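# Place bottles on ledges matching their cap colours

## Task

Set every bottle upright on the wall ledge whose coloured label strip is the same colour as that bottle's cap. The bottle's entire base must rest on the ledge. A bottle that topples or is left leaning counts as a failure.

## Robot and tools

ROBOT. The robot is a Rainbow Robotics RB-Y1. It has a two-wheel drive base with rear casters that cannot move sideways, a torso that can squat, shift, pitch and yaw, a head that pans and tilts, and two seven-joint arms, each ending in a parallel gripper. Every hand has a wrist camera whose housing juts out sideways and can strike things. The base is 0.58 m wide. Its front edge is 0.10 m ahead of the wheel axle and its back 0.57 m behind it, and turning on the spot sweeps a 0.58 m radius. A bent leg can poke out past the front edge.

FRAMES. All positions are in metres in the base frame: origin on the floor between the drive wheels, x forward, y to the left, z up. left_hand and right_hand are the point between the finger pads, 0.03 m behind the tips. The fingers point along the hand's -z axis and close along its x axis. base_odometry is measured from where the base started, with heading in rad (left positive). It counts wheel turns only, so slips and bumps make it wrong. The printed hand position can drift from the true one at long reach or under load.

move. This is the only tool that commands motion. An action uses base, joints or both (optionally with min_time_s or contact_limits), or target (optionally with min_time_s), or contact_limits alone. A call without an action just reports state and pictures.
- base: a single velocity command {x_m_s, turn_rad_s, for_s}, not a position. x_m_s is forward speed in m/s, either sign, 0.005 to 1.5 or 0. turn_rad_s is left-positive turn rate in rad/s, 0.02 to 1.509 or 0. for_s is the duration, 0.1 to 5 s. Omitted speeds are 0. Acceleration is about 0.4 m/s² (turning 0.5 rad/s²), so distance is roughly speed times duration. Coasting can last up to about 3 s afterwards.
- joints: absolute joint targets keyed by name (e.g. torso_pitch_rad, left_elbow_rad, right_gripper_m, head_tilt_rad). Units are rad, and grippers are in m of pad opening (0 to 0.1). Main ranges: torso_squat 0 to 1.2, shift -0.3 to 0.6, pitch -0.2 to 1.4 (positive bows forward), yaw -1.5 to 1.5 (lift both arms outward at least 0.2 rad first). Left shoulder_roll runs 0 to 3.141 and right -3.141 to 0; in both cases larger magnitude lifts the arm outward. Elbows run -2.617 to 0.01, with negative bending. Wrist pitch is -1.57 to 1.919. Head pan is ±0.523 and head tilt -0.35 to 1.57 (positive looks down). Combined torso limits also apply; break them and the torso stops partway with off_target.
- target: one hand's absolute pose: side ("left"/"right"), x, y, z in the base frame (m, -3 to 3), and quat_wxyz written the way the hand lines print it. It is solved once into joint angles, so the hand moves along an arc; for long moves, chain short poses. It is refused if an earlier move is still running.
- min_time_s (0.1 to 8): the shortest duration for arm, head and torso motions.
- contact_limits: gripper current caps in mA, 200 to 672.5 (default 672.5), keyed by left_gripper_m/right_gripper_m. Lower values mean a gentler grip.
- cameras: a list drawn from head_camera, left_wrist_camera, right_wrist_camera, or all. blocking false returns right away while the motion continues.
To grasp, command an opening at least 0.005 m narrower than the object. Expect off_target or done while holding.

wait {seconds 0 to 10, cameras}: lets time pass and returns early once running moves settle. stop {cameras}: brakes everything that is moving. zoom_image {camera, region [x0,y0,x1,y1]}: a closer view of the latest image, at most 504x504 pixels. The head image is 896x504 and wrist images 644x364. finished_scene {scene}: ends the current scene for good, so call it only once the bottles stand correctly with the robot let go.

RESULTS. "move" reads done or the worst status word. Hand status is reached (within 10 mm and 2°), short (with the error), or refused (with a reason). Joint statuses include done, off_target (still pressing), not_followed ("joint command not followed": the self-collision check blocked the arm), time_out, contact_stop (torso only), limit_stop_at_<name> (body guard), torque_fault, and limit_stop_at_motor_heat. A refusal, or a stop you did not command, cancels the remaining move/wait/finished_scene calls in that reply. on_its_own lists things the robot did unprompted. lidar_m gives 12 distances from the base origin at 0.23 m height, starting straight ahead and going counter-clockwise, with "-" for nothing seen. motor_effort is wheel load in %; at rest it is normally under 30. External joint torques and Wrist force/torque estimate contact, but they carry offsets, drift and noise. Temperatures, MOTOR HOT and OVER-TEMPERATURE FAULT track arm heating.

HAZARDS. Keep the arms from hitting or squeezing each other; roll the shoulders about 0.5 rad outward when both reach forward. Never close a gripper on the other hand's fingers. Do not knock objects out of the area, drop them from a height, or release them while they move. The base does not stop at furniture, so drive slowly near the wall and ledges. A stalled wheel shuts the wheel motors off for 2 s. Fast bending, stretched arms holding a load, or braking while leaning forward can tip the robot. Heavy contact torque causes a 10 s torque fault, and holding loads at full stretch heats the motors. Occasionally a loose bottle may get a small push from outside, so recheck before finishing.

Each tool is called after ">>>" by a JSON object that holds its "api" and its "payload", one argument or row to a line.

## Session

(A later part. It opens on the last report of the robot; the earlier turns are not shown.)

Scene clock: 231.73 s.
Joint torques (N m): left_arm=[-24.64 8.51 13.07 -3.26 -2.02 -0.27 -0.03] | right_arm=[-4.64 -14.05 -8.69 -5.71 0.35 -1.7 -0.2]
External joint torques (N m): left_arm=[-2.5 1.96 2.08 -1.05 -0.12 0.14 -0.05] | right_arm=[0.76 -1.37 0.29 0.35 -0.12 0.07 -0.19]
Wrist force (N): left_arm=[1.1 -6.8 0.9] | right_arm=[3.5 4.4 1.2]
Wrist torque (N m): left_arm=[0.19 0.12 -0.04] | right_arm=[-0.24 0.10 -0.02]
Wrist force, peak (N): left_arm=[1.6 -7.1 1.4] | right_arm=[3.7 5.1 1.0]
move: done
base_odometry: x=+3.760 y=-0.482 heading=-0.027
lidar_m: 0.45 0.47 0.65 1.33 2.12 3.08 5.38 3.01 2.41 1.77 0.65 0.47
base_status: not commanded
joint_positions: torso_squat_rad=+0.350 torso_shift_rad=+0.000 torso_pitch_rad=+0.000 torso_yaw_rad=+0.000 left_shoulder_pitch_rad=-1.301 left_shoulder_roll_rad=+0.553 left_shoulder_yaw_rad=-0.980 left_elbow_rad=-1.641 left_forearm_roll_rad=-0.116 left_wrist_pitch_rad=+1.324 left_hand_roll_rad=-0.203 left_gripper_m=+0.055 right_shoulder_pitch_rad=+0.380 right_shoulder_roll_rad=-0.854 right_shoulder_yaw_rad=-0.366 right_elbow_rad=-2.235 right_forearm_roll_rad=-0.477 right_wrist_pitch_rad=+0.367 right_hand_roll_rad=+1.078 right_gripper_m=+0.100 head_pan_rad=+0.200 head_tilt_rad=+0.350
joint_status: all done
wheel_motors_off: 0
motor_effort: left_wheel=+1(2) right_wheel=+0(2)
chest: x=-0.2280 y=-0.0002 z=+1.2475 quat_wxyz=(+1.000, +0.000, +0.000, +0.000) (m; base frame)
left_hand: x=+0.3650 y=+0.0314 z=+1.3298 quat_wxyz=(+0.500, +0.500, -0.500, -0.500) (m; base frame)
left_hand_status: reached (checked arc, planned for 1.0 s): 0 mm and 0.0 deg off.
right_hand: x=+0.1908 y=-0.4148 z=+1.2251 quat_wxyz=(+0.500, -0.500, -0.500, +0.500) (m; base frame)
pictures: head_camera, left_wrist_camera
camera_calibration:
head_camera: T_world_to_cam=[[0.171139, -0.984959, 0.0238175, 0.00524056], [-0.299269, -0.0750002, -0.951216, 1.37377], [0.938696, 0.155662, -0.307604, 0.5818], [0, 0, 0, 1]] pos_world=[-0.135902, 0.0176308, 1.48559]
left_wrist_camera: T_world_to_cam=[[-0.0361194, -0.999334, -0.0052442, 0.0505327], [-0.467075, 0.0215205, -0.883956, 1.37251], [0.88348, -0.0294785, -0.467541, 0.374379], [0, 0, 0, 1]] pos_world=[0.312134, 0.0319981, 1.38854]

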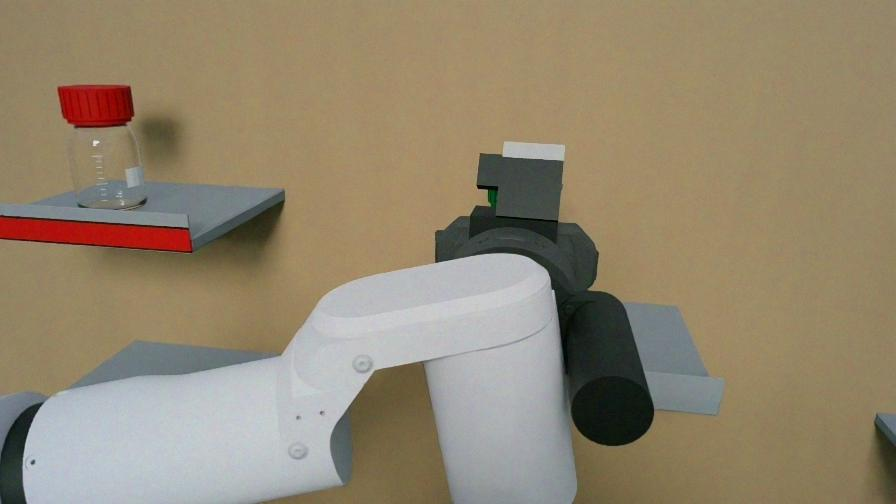

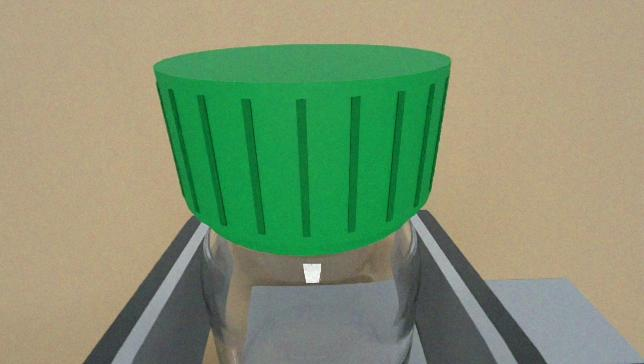

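>>> {"api": "move", "payload": {
  "target": {"side": "left", "x": 0.235, "y": 0.05, "z": 1.32, "quat_wxyz": [0.5, 0.5, -0.5, -0.5]},
  "min_time_s": 1.2
}}

>>> {"api": "move", "payload": {
  "target": {"side": "left", "x": 0.225, "y": 0.2, "z": 1.27, "quat_wxyz": [0.5, 0.5, -0.5, -0.5]},
  "min_time_s": 1.2
}}

>>> {"api": "move", "payload": {
  "target": {"side": "left", "x": 0.21, "y": 0.385, "z": 1.237, "quat_wxyz": [0.5, 0.5, -0.5, -0.5]},
  "min_time_s": 1.2,
  "cameras": ["head_camera", "left_wrist_camera"]
}}

Scene clock: 234.67 s.
Joint torques (N m): left_arm=[-18.42 6.57 8.74 -2.4 -2.33 -0.72 -0.06] | right_arm=[-4.83 -14.4 -8.45 -5.34 0.25 -1.62 -0.01]
External joint torques (N m): left_arm=[-0.94 1.77 -1.34 -0.6 -0.37 -0.25 -0.08] | right_arm=[0.57 -1.72 0.53 0.72 -0.23 0.15 0]
Wrist force (N): left_arm=[1.0 -7.0 1.1] | right_arm=[3.1 4.4 0.6]
Wrist torque (N m): left_arm=[0.23 0.13 -0.05] | right_arm=[-0.25 0.05 -0.02]
Wrist force, peak (N): left_arm=[1.0 -7.2 1.2] | right_arm=[2.9 5.4 0.5]
move: done
base_odometry: x=+3.760 y=-0.482 heading=-0.027
lidar_m: 0.45 0.47 0.65 1.32 2.13 3.08 5.39 3.01 2.42 1.78 0.65 0.47
base_status: not commanded
joint_positions: torso_squat_rad=+0.350 torso_shift_rad=+0.000 torso_pitch_rad=+0.000 torso_yaw_rad=+0.000 left_shoulder_pitch_rad=-1.191 left_shoulder_roll_rad=+0.644 left_shoulder_yaw_rad=-1.009 left_elbow_rad=-2.240 left_forearm_roll_rad=-0.175 left_wrist_pitch_rad=+1.790 left_hand_roll_rad=-0.232 left_gripper_m=+0.055 right_shoulder_pitch_rad=+0.380 right_shoulder_roll_rad=-0.854 right_shoulder_yaw_rad=-0.366 right_elbow_rad=-2.235 right_forearm_roll_rad=-0.477 right_wrist_pitch_rad=+0.367 right_hand_roll_rad=+1.078 right_gripper_m=+0.100 head_pan_rad=+0.200 head_tilt_rad=+0.350
joint_status: all done
wheel_motors_off: 0
motor_effort: left_wheel=+1(2) right_wheel=-1(3)
chest: x=-0.2280 y=-0.0002 z=+1.2475 quat_wxyz=(+1.000, +0.000, +0.000, +0.000) (m; base frame)
left_hand: x=+0.2352 y=+0.0500 z=+1.3201 quat_wxyz=(+0.500, +0.500, -0.500, -0.500) (m; base frame)
left_hand_status: reached (checked arc, planned for 1.2 s): 0 mm and 0.0 deg off.
right_hand: x=+0.1908 y=-0.4148 z=+1.2251 quat_wxyz=(+0.500, -0.500, -0.500, +0.500) (m; base frame)
pictures: none

Scene clock: 236.20 s.
Joint torques (N m): left_arm=[-15.06 9.43 11.88 -2.86 -2.35 -0.03 0.28] | right_arm=[-4.62 -13.83 -8.77 -5.43 0.27 -1.54 -0.01]
External joint torques (N m): left_arm=[-1.35 1.08 2.13 -0.54 -0.35 -0.07 0.26] | right_arm=[0.78 -1.15 0.22 0.62 -0.2 0.23 0]
Wrist force (N): left_arm=[1.0 -6.8 1.4] | right_arm=[3.6 4.9 1.0]
Wrist torque (N m): left_arm=[0.17 0.14 -0.18] | right_arm=[-0.32 0.11 -0.06]
Wrist force, peak (N): left_arm=[1.0 -7.4 1.6] | right_arm=[3.6 5.2 0.6]
move: done
base_odometry: x=+3.760 y=-0.482 heading=-0.027
lidar_m: 0.45 0.47 0.64 1.32 2.12 3.08 5.38 3.01 2.43 1.78 0.65 0.47
base_status: not commanded
joint_positions: torso_squat_rad=+0.350 torso_shift_rad=+0.000 torso_pitch_rad=+0.000 torso_yaw_rad=+0.000 left_shoulder_pitch_rad=-0.815 left_shoulder_roll_rad=+1.240 left_shoulder_yaw_rad=-0.978 left_elbow_rad=-2.488 left_forearm_roll_rad=-0.255 left_wrist_pitch_rad=+1.417 left_hand_roll_rad=+0.017 left_gripper_m=+0.055 right_shoulder_pitch_rad=+0.380 right_shoulder_roll_rad=-0.854 right_shoulder_yaw_rad=-0.366 right_elbow_rad=-2.235 right_forearm_roll_rad=-0.477 right_wrist_pitch_rad=+0.367 right_hand_roll_rad=+1.078 right_gripper_m=+0.100 head_pan_rad=+0.200 head_tilt_rad=+0.350
joint_status: all done
wheel_motors_off: 0
motor_effort: left_wheel=+1(2) right_wheel=-1(2)
chest: x=-0.2280 y=-0.0002 z=+1.2475 quat_wxyz=(+1.000, +0.000, +0.000, +0.000) (m; base frame)
left_hand: x=+0.2247 y=+0.1999 z=+1.2696 quat_wxyz=(+0.501, +0.500, -0.498, -0.501) (m; base frame)
left_hand_status: reached (checked arc, planned for 1.2 s): 1 mm and 0.2 deg off.
right_hand: x=+0.1908 y=-0.4148 z=+1.2251 quat_wxyz=(+0.500, -0.500, -0.500, +0.500) (m; base frame)
pictures: none

Scene clock: 237.73 s.
Joint torques (N m): left_arm=[-10.64 15.73 8.5 0.57 -1.11 2.02 0.05] | right_arm=[-4.27 -14.54 -8.83 -5.57 0.26 -1.55 -0.28]
External joint torques (N m): left_arm=[-1.19 1.07 -0.88 0.28 -0.09 0.46 0.03] | right_arm=[1.13 -1.85 0.16 0.48 -0.21 0.22 -0.27]
Wrist force (N): left_arm=[1.0 -6.8 1.1] | right_arm=[2.8 5.3 0.8]
Wrist torque (N m): left_arm=[0.20 0.12 -0.14] | right_arm=[-0.34 0.06 -0.02]
Wrist force, peak (N): left_arm=[0.3 -7.5 1.4] | right_arm=[3.7 5.0 0.4]
move: done
base_odometry: x=+3.760 y=-0.482 heading=-0.027
lidar_m: 0.45 0.47 0.65 1.33 2.13 3.08 5.39 3.01 2.42 1.78 0.65 0.47
base_status: not commanded
joint_positions: torso_squat_rad=+0.350 torso_shift_rad=+0.000 torso_pitch_rad=+0.000 torso_yaw_rad=+0.000 left_shoulder_pitch_rad=-0.427 left_shoulder_roll_rad=+1.875 left_shoulder_yaw_rad=-1.012 left_elbow_rad=-2.279 left_forearm_roll_rad=-0.774 left_wrist_pitch_rad=+0.900 left_hand_roll_rad=+0.867 left_gripper_m=+0.055 right_shoulder_pitch_rad=+0.380 right_shoulder_roll_rad=-0.854 right_shoulder_yaw_rad=-0.366 right_elbow_rad=-2.235 right_forearm_roll_rad=-0.477 right_wrist_pitch_rad=+0.367 right_hand_roll_rad=+1.078 right_gripper_m=+0.100 head_pan_rad=+0.200 head_tilt_rad=+0.350
joint_status: all done
wheel_motors_off: 0
motor_effort: left_wheel=+1(2) right_wheel=+0(2)
chest: x=-0.2280 y=-0.0002 z=+1.2475 quat_wxyz=(+1.000, +0.000, +0.000, +0.000) (m; base frame)
left_hand: x=+0.2097 y=+0.3847 z=+1.2367 quat_wxyz=(+0.502, +0.500, -0.498, -0.501) (m; base frame)
left_hand_status: reached (checked arc, planned for 1.2 s): 1 mm and 0.3 deg off.
right_hand: x=+0.1908 y=-0.4148 z=+1.2251 quat_wxyz=(+0.500, -0.500, -0.500, +0.500) (m; base frame)
pictures: head_camera, left_wrist_camera
camera_calibration:
head_camera: T_world_to_cam=[[0.171139, -0.984959, 0.0238175, 0.00524056], [-0.299269, -0.0750002, -0.951216, 1.37377], [0.938696, 0.155662, -0.307604, 0.5818], [0, 0, 0, 1]] pos_world=[-0.135902, 0.0176308, 1.48559]
left_wrist_camera: T_world_to_cam=[[-0.0327757, -0.999441, -0.00663765, 0.398444], [-0.470905, 0.0213001, -0.881927, 1.20853], [0.881575, -0.0257801, -0.47134, 0.482149], [0, 0, 0, 1]] pos_world=[0.157112, 0.384909, 1.29574]

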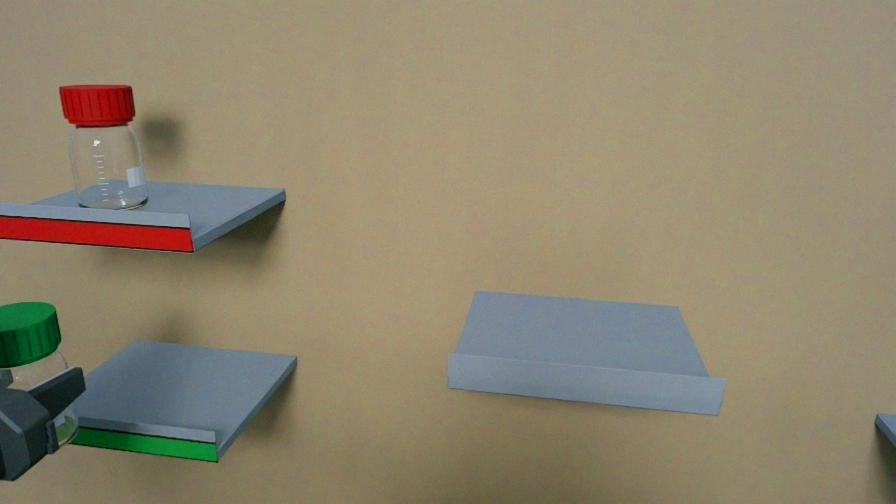

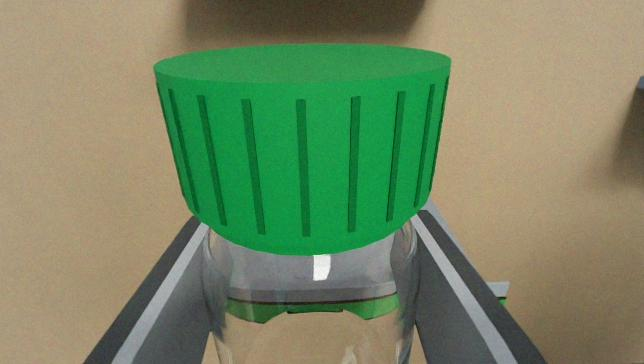

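>>> {"api": "move", "payload": {
  "joints": {"head_pan_rad": 0.4, "head_tilt_rad": 0.35},
  "blocking": false
}}

>>> {"api": "move", "payload": {
  "target": {"side": "left", "x": 0.33, "y": 0.388, "z": 1.237, "quat_wxyz": [0.5, 0.5, -0.5, -0.5]},
  "min_time_s": 1.5,
  "cameras": ["head_camera", "left_wrist_camera"]
}}

Scene clock: 239.03 s.
Joint torques (N m): left_arm=[-10.86 15.92 8.32 0.46 -1.15 1.93 -0.01] | right_arm=[-4.35 -14.23 -8.36 -5.39 0.2 -1.68 -0.14]
External joint torques (N m): left_arm=[-1.41 1.26 -1.06 0.17 -0.13 0.37 -0.02] | right_arm=[1.05 -1.55 0.62 0.66 -0.28 0.09 -0.13]
Wrist force (N): left_arm=[0.8 -6.6 1.1] | right_arm=[3.4 3.9 0.4]
Wrist torque (N m): left_arm=[0.17 0.09 -0.14] | right_arm=[-0.15 0.10 -0.03]
Wrist force, peak (N): left_arm=[1.0 -6.9 1.2] | right_arm=[3.5 5.1 -0.1]
move: moving
base_odometry: x=+3.760 y=-0.482 heading=-0.027
lidar_m: 0.45 0.48 0.65 1.33 2.12 3.08 5.39 3.01 2.42 1.78 0.65 0.47
base_status: not commanded
joint_positions: torso_squat_rad=+0.350 torso_shift_rad=+0.000 torso_pitch_rad=+0.000 torso_yaw_rad=+0.000 left_shoulder_pitch_rad=-0.427 left_shoulder_roll_rad=+1.875 left_shoulder_yaw_rad=-1.012 left_elbow_rad=-2.279 left_forearm_roll_rad=-0.774 left_wrist_pitch_rad=+0.900 left_hand_roll_rad=+0.867 left_gripper_m=+0.055 right_shoulder_pitch_rad=+0.380 right_shoulder_roll_rad=-0.854 right_shoulder_yaw_rad=-0.366 right_elbow_rad=-2.235 right_forearm_roll_rad=-0.477 right_wrist_pitch_rad=+0.367 right_hand_roll_rad=+1.078 right_gripper_m=+0.100 head_pan_rad=+0.400 head_tilt_rad=+0.350
joint_status: head_pan_rad moving; head_tilt_rad moving
wheel_motors_off: 0
motor_effort: left_wheel=+1(1) right_wheel=-1(2)
chest: x=-0.2280 y=-0.0002 z=+1.2475 quat_wxyz=(+1.000, +0.000, +0.000, +0.000) (m; base frame)
left_hand: x=+0.2097 y=+0.3847 z=+1.2367 quat_wxyz=(+0.502, +0.500, -0.498, -0.501) (m; base frame)
right_hand: x=+0.1908 y=-0.4148 z=+1.2251 quat_wxyz=(+0.500, -0.500, -0.500, +0.500) (m; base frame)
pictures: none

Scene clock: 240.87 s.
Joint torques (N m): left_arm=[-16.79 15.91 13.98 0.47 -1.06 1.24 0.16] | right_arm=[-4.7 -13.99 -8.45 -5.55 0.19 -1.63 -0.15]
External joint torques (N m): left_arm=[-1.4 0.91 1.82 0.62 -0.16 0.12 0.14] | right_arm=[0.7 -1.31 0.53 0.5 -0.28 0.14 -0.14]
Wrist force (N): left_arm=[0.8 -6.8 1.1] | right_arm=[2.6 4.8 0.6]
Wrist torque (N m): left_arm=[0.19 0.09 -0.04] | right_arm=[-0.26 0.02 -0.04]
Wrist force, peak (N): left_arm=[1.0 -7.3 1.4] | right_arm=[3.9 4.8 0.3]
move: done
base_odometry: x=+3.760 y=-0.482 heading=-0.027
lidar_m: 0.45 0.46 0.64 1.33 2.12 3.08 5.39 3.01 2.42 1.78 0.65 0.47
base_status: not commanded
joint_positions: torso_squat_rad=+0.350 torso_shift_rad=+0.000 torso_pitch_rad=+0.000 torso_yaw_rad=+0.000 left_shoulder_pitch_rad=-0.653 left_shoulder_roll_rad=+1.483 left_shoulder_yaw_rad=-0.925 left_elbow_rad=-1.803 left_forearm_roll_rad=-0.582 left_wrist_pitch_rad=+0.584 left_hand_roll_rad=+0.581 left_gripper_m=+0.055 right_shoulder_pitch_rad=+0.380 right_shoulder_roll_rad=-0.854 right_shoulder_yaw_rad=-0.366 right_elbow_rad=-2.235 right_forearm_roll_rad=-0.477 right_wrist_pitch_rad=+0.367 right_hand_roll_rad=+1.078 right_gripper_m=+0.100 head_pan_rad=+0.400 head_tilt_rad=+0.350
joint_status: all done
wheel_motors_off: 0
motor_effort: left_wheel=+1(2) right_wheel=-1(2)
chest: x=-0.2280 y=-0.0002 z=+1.2475 quat_wxyz=(+1.000, +0.000, +0.000, +0.000) (m; base frame)
left_hand: x=+0.3297 y=+0.3879 z=+1.2369 quat_wxyz=(+0.500, +0.500, -0.500, -0.500) (m; base frame)
left_hand_status: reached (checked arc, planned for 1.5 s): 0 mm and 0.0 deg off.
right_hand: x=+0.1908 y=-0.4148 z=+1.2251 quat_wxyz=(+0.500, -0.500, -0.500, +0.500) (m; base frame)
pictures: head_camera, left_wrist_camera
camera_calibration:
head_camera: T_world_to_cam=[[0.363344, -0.931347, 0.0239463, 0.0447158], [-0.278255, -0.133013, -0.951253, 1.37812], [0.889132, 0.338969, -0.307482, 0.571484], [0, 0, 0, 1]] pos_world=[-0.140901, 0.0312392, 1.48559]
left_wrist_camera: T_world_to_cam=[[-0.0366062, -0.999317, -0.0051177, 0.404993], [-0.466666, 0.0216225, -0.884169, 1.2664], [0.883676, -0.0299778, -0.467138, 0.372392], [0, 0, 0, 1]] pos_world=[0.276737, 0.388497, 1.29574]

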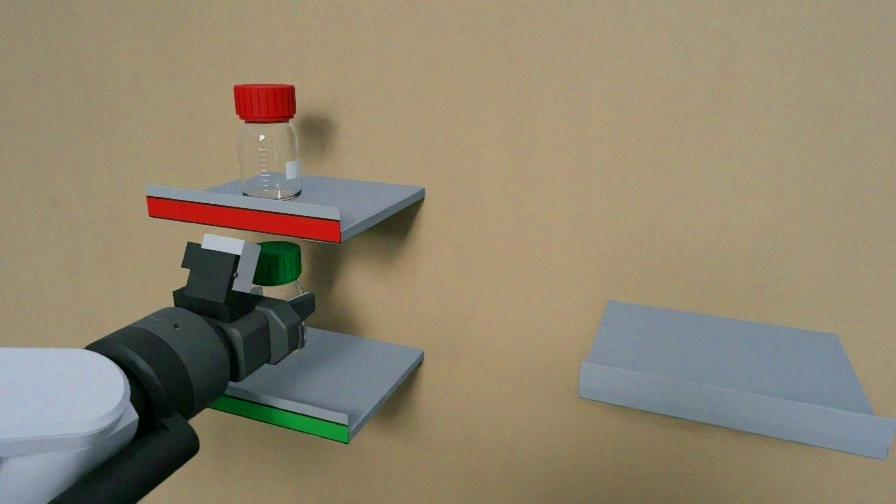

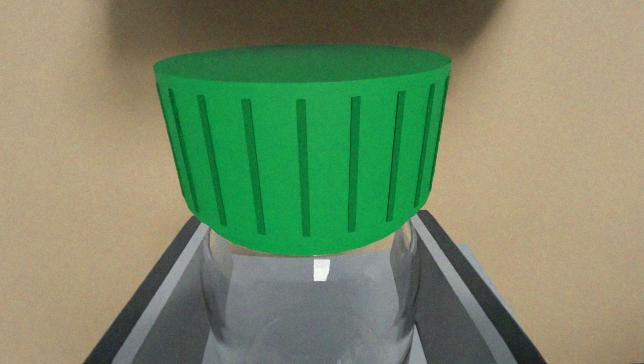

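Now lower towards contact (~1.201).

>>> {"api": "move", "payload": {
  "target": {"side": "left", "x": 0.33, "y": 0.388, "z": 1.21, "quat_wxyz": [0.5, 0.5, -0.5, -0.5]},
  "min_time_s": 0.7
}}

>>> {"api": "move", "payload": {
  "target": {"side": "left", "x": 0.33, "y": 0.388, "z": 1.204, "quat_wxyz": [0.5, 0.5, -0.5, -0.5]},
  "min_time_s": 0.5
}}

>>> {"api": "move", "payload": {
  "target": {"side": "left", "x": 0.33, "y": 0.388, "z": 1.201, "quat_wxyz": [0.5, 0.5, -0.5, -0.5]},
  "min_time_s": 0.4,
  "cameras": ["head_camera"]
}}

Scene clock: 242.27 s.
Joint torques (N m): left_arm=[-16.43 15.67 11.07 -0.02 -1.19 1.43 0.48] | right_arm=[-4.54 -14.38 -8.62 -5.33 0.47 -1.55 -0.04]
External joint torques (N m): left_arm=[-0.94 0.51 -0.94 0.64 -0.31 0.23 0.46] | right_arm=[0.87 -1.7 0.36 0.73 0 0.22 -0.03]
Wrist force (N): left_arm=[1.4 -6.8 1.2] | right_arm=[2.9 4.3 0.9]
Wrist torque (N m): left_arm=[0.18 0.17 -0.16] | right_arm=[-0.20 0.09 -0.04]
Wrist force, peak (N): left_arm=[1.4 -7.4 0.8] | right_arm=[3.8 4.9 1.2]
move: done
base_odometry: x=+3.760 y=-0.482 heading=-0.027
lidar_m: 0.45 0.46 0.64 1.33 2.12 3.08 5.38 3.02 2.42 1.78 0.65 0.47
base_status: not commanded
joint_positions: torso_squat_rad=+0.350 torso_shift_rad=+0.000 torso_pitch_rad=+0.000 torso_yaw_rad=+0.000 left_shoulder_pitch_rad=-0.607 left_shoulder_roll_rad=+1.427 left_shoulder_yaw_rad=-0.926 left_elbow_rad=-1.764 left_forearm_roll_rad=-0.682 left_wrist_pitch_rad=+0.597 left_hand_roll_rad=+0.632 left_gripper_m=+0.055 right_shoulder_pitch_rad=+0.380 right_shoulder_roll_rad=-0.854 right_shoulder_yaw_rad=-0.366 right_elbow_rad=-2.235 right_forearm_roll_rad=-0.477 right_wrist_pitch_rad=+0.367 right_hand_roll_rad=+1.078 right_gripper_m=+0.100 head_pan_rad=+0.400 head_tilt_rad=+0.350
joint_status: all done
wheel_motors_off: 0
motor_effort: left_wheel=+1(2) right_wheel=+0(2)
chest: x=-0.2280 y=-0.0002 z=+1.2475 quat_wxyz=(+1.000, +0.000, +0.000, +0.000) (m; base frame)
left_hand: x=+0.3300 y=+0.3880 z=+1.2103 quat_wxyz=(+0.500, +0.500, -0.500, -0.500) (m; base frame)
left_hand_status: reached (checked arc, planned for 0.7 s): 0 mm and 0.0 deg off.
right_hand: x=+0.1908 y=-0.4148 z=+1.2251 quat_wxyz=(+0.500, -0.500, -0.500, +0.500) (m; base frame)
pictures: none

Scene clock: 243.10 s.
Joint torques (N m): left_arm=[-15.92 15.58 12.17 0.15 -1.21 1.51 0.6] | right_arm=[-5.07 -14.05 -8.57 -5.21 0.18 -1.48 -0.02]
External joint torques (N m): left_arm=[-0.42 0.39 0.2 0.92 -0.33 0.29 0.59] | right_arm=[0.33 -1.37 0.41 0.84 -0.3 0.29 -0.01]
Wrist force (N): left_arm=[1.4 -6.8 1.3] | right_arm=[2.7 4.5 0.1]
Wrist torque (N m): left_arm=[0.20 0.19 -0.16] | right_arm=[-0.25 0.02 -0.04]
Wrist force, peak (N): left_arm=[1.2 -7.1 1.4] | right_arm=[4.2 5.1 0.5]
move: done
base_odometry: x=+3.760 y=-0.482 heading=-0.027
lidar_m: 0.45 0.47 0.65 1.33 2.12 3.08 5.39 3.00 2.42 1.77 0.65 0.47
base_status: not commanded
joint_positions: torso_squat_rad=+0.350 torso_shift_rad=+0.000 torso_pitch_rad=+0.000 torso_yaw_rad=+0.000 left_shoulder_pitch_rad=-0.596 left_shoulder_roll_rad=+1.414 left_shoulder_yaw_rad=-0.926 left_elbow_rad=-1.754 left_forearm_roll_rad=-0.704 left_wrist_pitch_rad=+0.600 left_hand_roll_rad=+0.643 left_gripper_m=+0.055 right_shoulder_pitch_rad=+0.380 right_shoulder_roll_rad=-0.854 right_shoulder_yaw_rad=-0.366 right_elbow_rad=-2.235 right_forearm_roll_rad=-0.477 right_wrist_pitch_rad=+0.367 right_hand_roll_rad=+1.078 right_gripper_m=+0.100 head_pan_rad=+0.400 head_tilt_rad=+0.350
joint_status: all done
wheel_motors_off: 0
motor_effort: left_wheel=+1(2) right_wheel=-1(2)
chest: x=-0.2280 y=-0.0002 z=+1.2475 quat_wxyz=(+1.000, +0.000, +0.000, +0.000) (m; base frame)
left_hand: x=+0.3299 y=+0.3880 z=+1.2042 quat_wxyz=(+0.500, +0.500, -0.500, -0.500) (m; base frame)
left_hand_status: reached (checked arc, planned for 0.5 s): 0 mm and 0.0 deg off.
right_hand: x=+0.1908 y=-0.4148 z=+1.2251 quat_wxyz=(+0.500, -0.500, -0.500, +0.500) (m; base frame)
pictures: none

Scene clock: 243.83 s.
Joint torques (N m): left_arm=[-15.68 15.31 13.15 0.13 -1.2 1.59 0.55] | right_arm=[-4.9 -14.21 -8.97 -5.22 0.27 -1.46 0.11]
External joint torques (N m): left_arm=[-0.17 0.1 1.21 0.96 -0.33 0.36 0.53] | right_arm=[0.5 -1.53 0.01 0.84 -0.21 0.31 0.12]
Wrist force (N): left_arm=[1.2 -6.9 1.2] | right_arm=[3.2 5.1 0.6]
Wrist torque (N m): left_arm=[0.19 0.14 -0.16] | right_arm=[-0.34 0.09 -0.05]
Wrist force, peak (N): left_arm=[1.2 -7.2 1.2] | right_arm=[4.1 4.7 0.8]
move: done
base_odometry: x=+3.760 y=-0.482 heading=-0.027
lidar_m: 0.45 0.47 0.65 1.33 2.13 3.08 5.39 3.01 2.42 1.77 0.66 0.46
base_status: not commanded
joint_positions: torso_squat_rad=+0.350 torso_shift_rad=+0.000 torso_pitch_rad=+0.000 torso_yaw_rad=+0.000 left_shoulder_pitch_rad=-0.591 left_shoulder_roll_rad=+1.407 left_shoulder_yaw_rad=-0.926 left_elbow_rad=-1.748 left_forearm_roll_rad=-0.717 left_wrist_pitch_rad=+0.600 left_hand_roll_rad=+0.650 left_gripper_m=+0.055 right_shoulder_pitch_rad=+0.380 right_shoulder_roll_rad=-0.854 right_shoulder_yaw_rad=-0.366 right_elbow_rad=-2.235 right_forearm_roll_rad=-0.477 right_wrist_pitch_rad=+0.367 right_hand_roll_rad=+1.078 right_gripper_m=+0.100 head_pan_rad=+0.400 head_tilt_rad=+0.350
joint_status: all done
wheel_motors_off: 0
motor_effort: left_wheel=+1(2) right_wheel=-1(2)
chest: x=-0.2280 y=-0.0002 z=+1.2475 quat_wxyz=(+1.000, +0.000, +0.000, +0.000) (m; base frame)
left_hand: x=+0.3299 y=+0.3880 z=+1.2011 quat_wxyz=(+0.500, +0.500, -0.500, -0.500) (m; base frame)
left_hand_status: reached (checked arc, planned for 0.4 s): 0 mm and 0.0 deg off.
right_hand: x=+0.1908 y=-0.4148 z=+1.2251 quat_wxyz=(+0.500, -0.500, -0.500, +0.500) (m; base frame)
pictures: head_camera
camera_calibration:
head_camera: T_world_to_cam=[[0.363344, -0.931347, 0.0239463, 0.0447158], [-0.278255, -0.133013, -0.951253, 1.37812], [0.889132, 0.338969, -0.307482, 0.571484], [0, 0, 0, 1]] pos_world=[-0.140901, 0.0312392, 1.48559]

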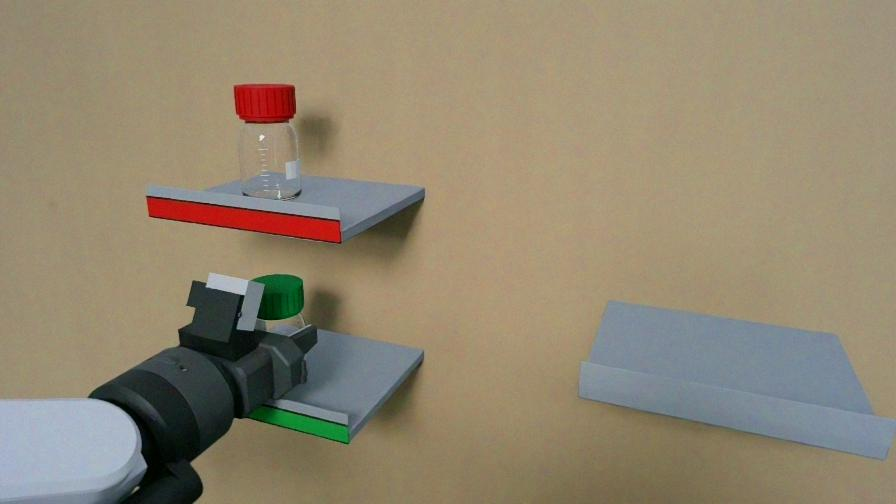

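>>> {"api": "move", "payload": {
  "target": {"side": "left", "x": 0.33, "y": 0.388, "z": 1.198, "quat_wxyz": [0.5, 0.5, -0.5, -0.5]},
  "min_time_s": 0.4
}}

>>> {"api": "move", "payload": {
  "target": {"side": "left", "x": 0.33, "y": 0.388, "z": 1.1955, "quat_wxyz": [0.5, 0.5, -0.5, -0.5]},
  "min_time_s": 0.4
}}

Scene clock: 244.93 s.
Joint torques (N m): left_arm=[-16.08 15.39 13.09 -0.11 -1.28 1.5 0.67] | right_arm=[-4.54 -13.88 -8.74 -5.49 0.5 -1.56 -0.13]
External joint torques (N m): left_arm=[-0.55 0.18 1.16 0.78 -0.41 0.25 0.65] | right_arm=[0.86 -1.2 0.24 0.56 0.03 0.21 -0.12]
Wrist force (N): left_arm=[1.0 -6.4 1.2] | right_arm=[3.2 5.0 0.6]
Wrist torque (N m): left_arm=[0.19 0.14 -0.16] | right_arm=[-0.34 0.06 0.00]
Wrist force, peak (N): left_arm=[1.2 -7.0 1.1] | right_arm=[3.2 5.0 0.6]
move: done
base_odometry: x=+3.760 y=-0.482 heading=-0.027
lidar_m: 0.45 0.47 0.64 1.33 2.12 3.09 5.38 3.01 2.42 1.77 0.65 0.47
base_status: not commanded
joint_positions: torso_squat_rad=+0.350 torso_shift_rad=+0.000 torso_pitch_rad=+0.000 torso_yaw_rad=+0.000 left_shoulder_pitch_rad=-0.586 left_shoulder_roll_rad=+1.401 left_shoulder_yaw_rad=-0.926 left_elbow_rad=-1.743 left_forearm_roll_rad=-0.729 left_wrist_pitch_rad=+0.601 left_hand_roll_rad=+0.656 left_gripper_m=+0.055 right_shoulder_pitch_rad=+0.380 right_shoulder_roll_rad=-0.854 right_shoulder_yaw_rad=-0.366 right_elbow_rad=-2.235 right_forearm_roll_rad=-0.477 right_wrist_pitch_rad=+0.367 right_hand_roll_rad=+1.078 right_gripper_m=+0.100 head_pan_rad=+0.400 head_tilt_rad=+0.350
joint_status: all done
wheel_motors_off: 0
motor_effort: left_wheel=+2(2) right_wheel=+0(2)
chest: x=-0.2280 y=-0.0002 z=+1.2475 quat_wxyz=(+1.000, +0.000, +0.000, +0.000) (m; base frame)
left_hand: x=+0.3299 y=+0.3880 z=+1.1981 quat_wxyz=(+0.500, +0.500, -0.500, -0.500) (m; base frame)
left_hand_status: reached (checked arc, planned for 0.4 s): 0 mm and 0.0 deg off.
right_hand: x=+0.1908 y=-0.4148 z=+1.2251 quat_wxyz=(+0.500, -0.500, -0.500, +0.500) (m; base frame)
pictures: none

Scene clock: 245.67 s.
Joint torques (N m): left_arm=[-12.13 12.35 9.92 0.56 -0.31 0.05 0.64] | right_arm=[-5.07 -14.4 -8.64 -5.3 0.29 -1.65 -0.16]
External joint torques (N m): left_arm=[3.41 -2.88 -2 1.48 0.56 -1.2 0.63] | right_arm=[0.33 -1.72 0.35 0.75 -0.18 0.12 -0.15]
Wrist force (N): left_arm=[1.2 2.8 6.6] | right_arm=[3.0 4.6 0.3]
Wrist torque (N m): left_arm=[0.27 0.16 -0.13] | right_arm=[-0.27 0.09 -0.02]
Wrist force, peak (N): left_arm=[1.3 3.2 6.7] | right_arm=[3.2 5.0 0.3]
move: done
base_odometry: x=+3.760 y=-0.482 heading=-0.027
lidar_m: 0.45 0.47 0.65 1.33 2.13 3.08 5.39 3.01 2.42 1.78 0.65 0.47
base_status: not commanded
joint_positions: torso_squat_rad=+0.350 torso_shift_rad=+0.000 torso_pitch_rad=+0.000 torso_yaw_rad=+0.000 left_shoulder_pitch_rad=-0.583 left_shoulder_roll_rad=+1.396 left_shoulder_yaw_rad=-0.925 left_elbow_rad=-1.738 left_forearm_roll_rad=-0.739 left_wrist_pitch_rad=+0.602 left_hand_roll_rad=+0.661 left_gripper_m=+0.055 right_shoulder_pitch_rad=+0.380 right_shoulder_roll_rad=-0.854 right_shoulder_yaw_rad=-0.366 right_elbow_rad=-2.235 right_forearm_roll_rad=-0.477 right_wrist_pitch_rad=+0.367 right_hand_roll_rad=+1.078 right_gripper_m=+0.100 head_pan_rad=+0.400 head_tilt_rad=+0.350
joint_status: all done
wheel_motors_off: 0
motor_effort: left_wheel=+1(2) right_wheel=-1(2)
chest: x=-0.2281 y=-0.0002 z=+1.2475 quat_wxyz=(+1.000, +0.000, +0.000, +0.000) (m; base frame)
left_hand: x=+0.3301 y=+0.3881 z=+1.1969 quat_wxyz=(+0.499, +0.501, -0.500, -0.500) (m; base frame)
left_hand_status: reached (checked arc, planned for 0.4 s): 1 mm and 0.1 deg off.
right_hand: x=+0.1907 y=-0.4148 z=+1.2251 quat_wxyz=(+0.500, -0.500, -0.500, +0.500) (m; base frame)
pictures: none

>>> {"api": "move", "payload": {
  "joints": {"left_gripper_m": 0.1}
}}

>>> {"api": "move", "payload": {
  "target": {"side": "left", "x": 0.328, "y": 0.388, "z": 1.208, "quat_wxyz": [0.5, 0.5, -0.5, -0.5]},
  "min_time_s": 0.6,
  "cameras": ["left_wrist_camera"]
}}

>>> {"api": "move", "payload": {
  "target": {"side": "left", "x": 0.2, "y": 0.385, "z": 1.215, "quat_wxyz": [0.5, 0.5, -0.5, -0.5]},
  "min_time_s": 1.3,
  "cameras": ["left_wrist_camera", "head_camera"]
}}

Scene clock: 247.27 s.
Joint torques (N m): left_arm=[-15.33 14.99 9.95 -0.23 -0.73 0.95 0.6] | right_arm=[-4.52 -14.24 -8.79 -5.18 0.3 -1.6 -0.26]
External joint torques (N m): left_arm=[0.21 -0.24 -1.96 0.7 0.14 -0.3 0.59] | right_arm=[0.88 -1.56 0.19 0.87 -0.18 0.17 -0.25]
Wrist force (N): left_arm=[1.1 -5.6 1.2] | right_arm=[3.2 4.3 0.2]
Wrist torque (N m): left_arm=[0.25 0.14 -0.14] | right_arm=[-0.23 0.05 -0.02]
Wrist force, peak (N): left_arm=[1.1 2.8 6.7] | right_arm=[4.3 4.8 0.7]
move: done
base_odometry: x=+3.760 y=-0.482 heading=-0.027
lidar_m: 0.45 0.47 0.64 1.33 2.12 3.08 5.39 3.01 2.42 1.77 0.65 0.47
base_status: not commanded
joint_positions: torso_squat_rad=+0.350 torso_shift_rad=+0.000 torso_pitch_rad=+0.000 torso_yaw_rad=+0.000 left_shoulder_pitch_rad=-0.583 left_shoulder_roll_rad=+1.395 left_shoulder_yaw_rad=-0.925 left_elbow_rad=-1.738 left_forearm_roll_rad=-0.739 left_wrist_pitch_rad=+0.602 left_hand_roll_rad=+0.661 left_gripper_m=+0.100 right_shoulder_pitch_rad=+0.380 right_shoulder_roll_rad=-0.854 right_shoulder_yaw_rad=-0.366 right_elbow_rad=-2.235 right_forearm_roll_rad=-0.477 right_wrist_pitch_rad=+0.367 right_hand_roll_rad=+1.078 right_gripper_m=+0.100 head_pan_rad=+0.400 head_tilt_rad=+0.350
joint_status: all done
wheel_motors_off: 0
motor_effort: left_wheel=+1(2) right_wheel=-1(2)
chest: x=-0.2281 y=-0.0002 z=+1.2475 quat_wxyz=(+1.000, +0.000, +0.000, +0.000) (m; base frame)
left_hand: x=+0.3300 y=+0.3880 z=+1.1962 quat_wxyz=(+0.500, +0.500, -0.500, -0.500) (m; base frame)
right_hand: x=+0.1908 y=-0.4148 z=+1.2251 quat_wxyz=(+0.500, -0.500, -0.500, +0.500) (m; base frame)
pictures: none

Scene clock: 248.20 s.
Joint torques (N m): left_arm=[-16.35 16.89 12.94 -1.74 -0.67 0.94 0.11] | right_arm=[-4.87 -14.26 -9.16 -5.45 0.35 -1.53 -0.1]
External joint torques (N m): left_arm=[-0.94 1.69 0.96 -1.02 0.21 -0.28 0.1] | right_arm=[0.53 -1.58 -0.18 0.6 -0.12 0.24 -0.1]
Wrist force (N): left_arm=[1.3 -5.3 1.2] | right_arm=[2.5 4.7 0.0]
Wrist torque (N m): left_arm=[0.22 0.15 -0.04] | right_arm=[-0.31 -0.02 -0.02]
Wrist force, peak (N): left_arm=[1.3 -5.8 1.2] | right_arm=[3.9 4.6 -0.2]
move: done
base_odometry: x=+3.760 y=-0.482 heading=-0.027
lidar_m: 0.45 0.46 0.64 1.33 2.13 3.08 5.39 3.01 2.43 1.77 0.66 0.47
base_status: not commanded
joint_positions: torso_squat_rad=+0.350 torso_shift_rad=+0.000 torso_pitch_rad=+0.000 torso_yaw_rad=+0.000 left_shoulder_pitch_rad=-0.595 left_shoulder_roll_rad=+1.425 left_shoulder_yaw_rad=-0.922 left_elbow_rad=-1.766 left_forearm_roll_rad=-0.699 left_wrist_pitch_rad=+0.601 left_hand_roll_rad=+0.643 left_gripper_m=+0.100 right_shoulder_pitch_rad=+0.380 right_shoulder_roll_rad=-0.854 right_shoulder_yaw_rad=-0.366 right_elbow_rad=-2.235 right_forearm_roll_rad=-0.477 right_wrist_pitch_rad=+0.367 right_hand_roll_rad=+1.078 right_gripper_m=+0.100 head_pan_rad=+0.400 head_tilt_rad=+0.350
joint_status: all done
wheel_motors_off: 0
motor_effort: left_wheel=+1(2) right_wheel=-1(1)
chest: x=-0.2281 y=-0.0002 z=+1.2475 quat_wxyz=(+1.000, +0.000, +0.000, +0.000) (m; base frame)
left_hand: x=+0.3282 y=+0.3880 z=+1.2076 quat_wxyz=(+0.499, +0.500, -0.501, -0.500) (m; base frame)
left_hand_status: reached (checked arc, planned for 0.6 s): 0 mm and 0.1 deg off.
right_hand: x=+0.1908 y=-0.4148 z=+1.2251 quat_wxyz=(+0.500, -0.500, -0.500, +0.500) (m; base frame)
pictures: left_wrist_camera
camera_calibration:
left_wrist_camera: T_world_to_cam=[[-0.0374049, -0.999287, -0.00518958, 0.405186], [-0.465569, 0.0220217, -0.884738, 1.23997], [0.884221, -0.0306774, -0.46606, 0.358738], [0, 0, 0, 1]] pos_world=[0.275243, 0.388596, 1.26634]

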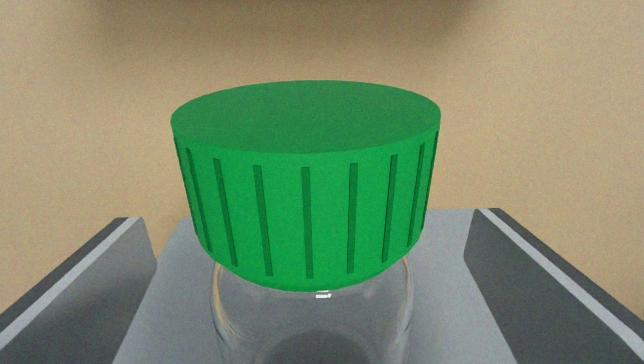

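Scene clock: 249.83 s.
Joint torques (N m): left_arm=[-9.46 16.55 7.09 -1.06 -1.09 1.47 0.33] | right_arm=[-4.8 -14.25 -8.52 -5.43 0.17 -1.68 -0.11]
External joint torques (N m): left_arm=[-0.28 1.56 -2.03 -0.66 -0.06 -0.11 0.32] | right_arm=[0.6 -1.57 0.46 0.62 -0.3 0.09 -0.11]
Wrist force (N): left_arm=[0.7 -5.2 0.8] | right_arm=[3.1 4.3 0.2]
Wrist torque (N m): left_arm=[0.20 0.11 -0.14] | right_arm=[-0.22 0.08 -0.01]
Wrist force, peak (N): left_arm=[0.8 -5.6 1.8] | right_arm=[4.0 4.7 0.9]
move: done
base_odometry: x=+3.760 y=-0.482 heading=-0.027
lidar_m: 0.45 0.47 0.64 1.33 2.13 3.08 5.38 3.01 2.42 1.78 0.64 0.47
base_status: not commanded
joint_positions: torso_squat_rad=+0.350 torso_shift_rad=+0.000 torso_pitch_rad=+0.000 torso_yaw_rad=+0.000 left_shoulder_pitch_rad=-0.305 left_shoulder_roll_rad=+1.832 left_shoulder_yaw_rad=-0.967 left_elbow_rad=-2.271 left_forearm_roll_rad=-0.862 left_wrist_pitch_rad=+0.945 left_hand_roll_rad=+0.885 left_gripper_m=+0.100 right_shoulder_pitch_rad=+0.380 right_shoulder_roll_rad=-0.854 right_shoulder_yaw_rad=-0.366 right_elbow_rad=-2.235 right_forearm_roll_rad=-0.477 right_wrist_pitch_rad=+0.367 right_hand_roll_rad=+1.078 right_gripper_m=+0.100 head_pan_rad=+0.400 head_tilt_rad=+0.350
joint_status: all done
wheel_motors_off: 0
motor_effort: left_wheel=+2(2) right_wheel=-1(2)
chest: x=-0.2281 y=-0.0002 z=+1.2475 quat_wxyz=(+1.000, +0.000, +0.000, +0.000) (m; base frame)
left_hand: x=+0.2005 y=+0.3847 z=+1.2153 quat_wxyz=(+0.500, +0.500, -0.500, -0.500) (m; base frame)
left_hand_status: reached (checked arc, planned for 1.3 s): 1 mm and 0.0 deg off.
right_hand: x=+0.1908 y=-0.4148 z=+1.2251 quat_wxyz=(+0.500, -0.500, -0.500, +0.500) (m; base frame)
pictures: head_camera, left_wrist_camera
camera_calibration:
head_camera: T_world_to_cam=[[0.363315, -0.931361, 0.0238591, 0.0448415], [-0.278204, -0.132894, -0.951284, 1.37817], [0.889159, 0.338978, -0.307391, 0.571352], [0, 0, 0, 1]] pos_world=[-0.140902, 0.0312389, 1.48559]
left_wrist_camera: T_world_to_cam=[[-0.0358483, -0.999344, -0.00516719, 0.396921], [-0.466811, 0.0213166, -0.8841, 1.18717], [0.88363, -0.0292814, -0.467268, 0.476193], [0, 0, 0, 1]] pos_world=[0.147636, 0.385298, 1.27414]

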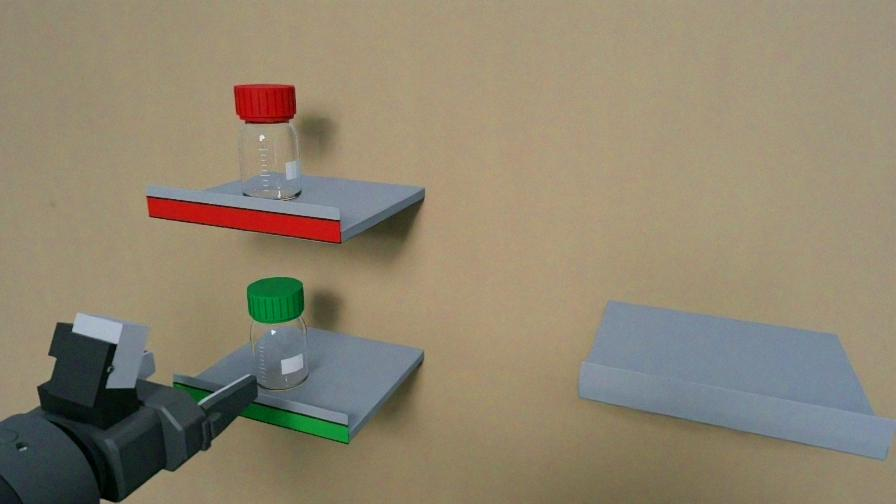

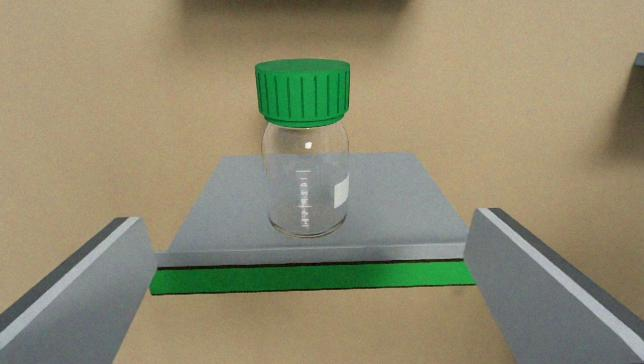

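>>> {"api": "move", "payload": {
  "joints": {"head_pan_rad": -0.4, "head_tilt_rad": 0.35},
  "cameras": ["head_camera"]
}}

Scene clock: 251.30 s.
Joint torques (N m): left_arm=[-9.22 16.39 7.03 -0.86 -1.06 1.52 0.27] | right_arm=[-4.5 -14.46 -8.68 -5.6 0.18 -1.46 -0.08]
External joint torques (N m): left_arm=[-0.03 1.4 -2.09 -0.47 -0.02 -0.06 0.26] | right_arm=[0.9 -1.78 0.3 0.45 -0.3 0.31 -0.08]
Wrist force (N): left_arm=[1.0 -5.2 1.2] | right_arm=[2.8 4.6 0.7]
Wrist torque (N m): left_arm=[0.20 0.12 -0.16] | right_arm=[-0.29 0.02 -0.07]
Wrist force, peak (N): left_arm=[1.0 -5.6 1.1] | right_arm=[3.9 4.7 1.5]
move: done
base_odometry: x=+3.760 y=-0.482 heading=-0.027
lidar_m: 0.45 0.47 0.64 1.33 2.12 3.08 5.39 3.01 2.43 1.77 0.65 0.47
base_status: not commanded
joint_positions: torso_squat_rad=+0.350 torso_shift_rad=+0.000 torso_pitch_rad=+0.000 torso_yaw_rad=+0.000 left_shoulder_pitch_rad=-0.305 left_shoulder_roll_rad=+1.832 left_shoulder_yaw_rad=-0.967 left_elbow_rad=-2.271 left_forearm_roll_rad=-0.862 left_wrist_pitch_rad=+0.945 left_hand_roll_rad=+0.885 left_gripper_m=+0.100 right_shoulder_pitch_rad=+0.380 right_shoulder_roll_rad=-0.854 right_shoulder_yaw_rad=-0.366 right_elbow_rad=-2.235 right_forearm_roll_rad=-0.477 right_wrist_pitch_rad=+0.367 right_hand_roll_rad=+1.078 right_gripper_m=+0.100 head_pan_rad=-0.400 head_tilt_rad=+0.350
joint_status: all done
wheel_motors_off: 0
motor_effort: left_wheel=+1(2) right_wheel=-1(2)
chest: x=-0.2281 y=-0.0002 z=+1.2475 quat_wxyz=(+1.000, +0.000, +0.000, +0.000) (m; base frame)
left_hand: x=+0.2005 y=+0.3847 z=+1.2153 quat_wxyz=(+0.500, +0.500, -0.500, -0.500) (m; base frame)
right_hand: x=+0.1908 y=-0.4148 z=+1.2251 quat_wxyz=(+0.500, -0.500, -0.500, +0.500) (m; base frame)
pictures: head_camera
camera_calibration:
head_camera: T_world_to_cam=[[-0.414875, -0.909566, 0.0238597, -0.115569], [-0.289646, 0.107165, -0.951115, 1.37559], [0.862545, -0.401505, -0.307913, 0.566366], [0, 0, 0, 1]] pos_world=[-0.138027, -0.0251343, 1.48549]

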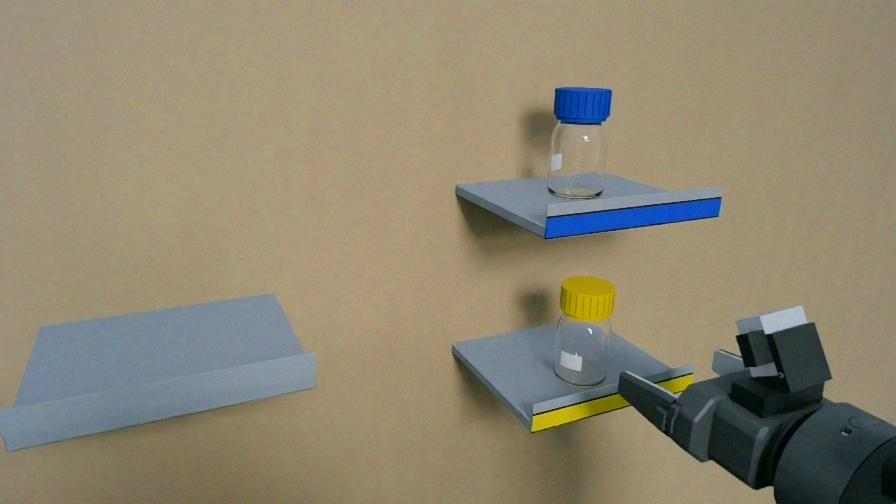

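>>> {"api": "finished_scene", "payload": {
  "scene": 1
}}

The scene is finished: the task was done.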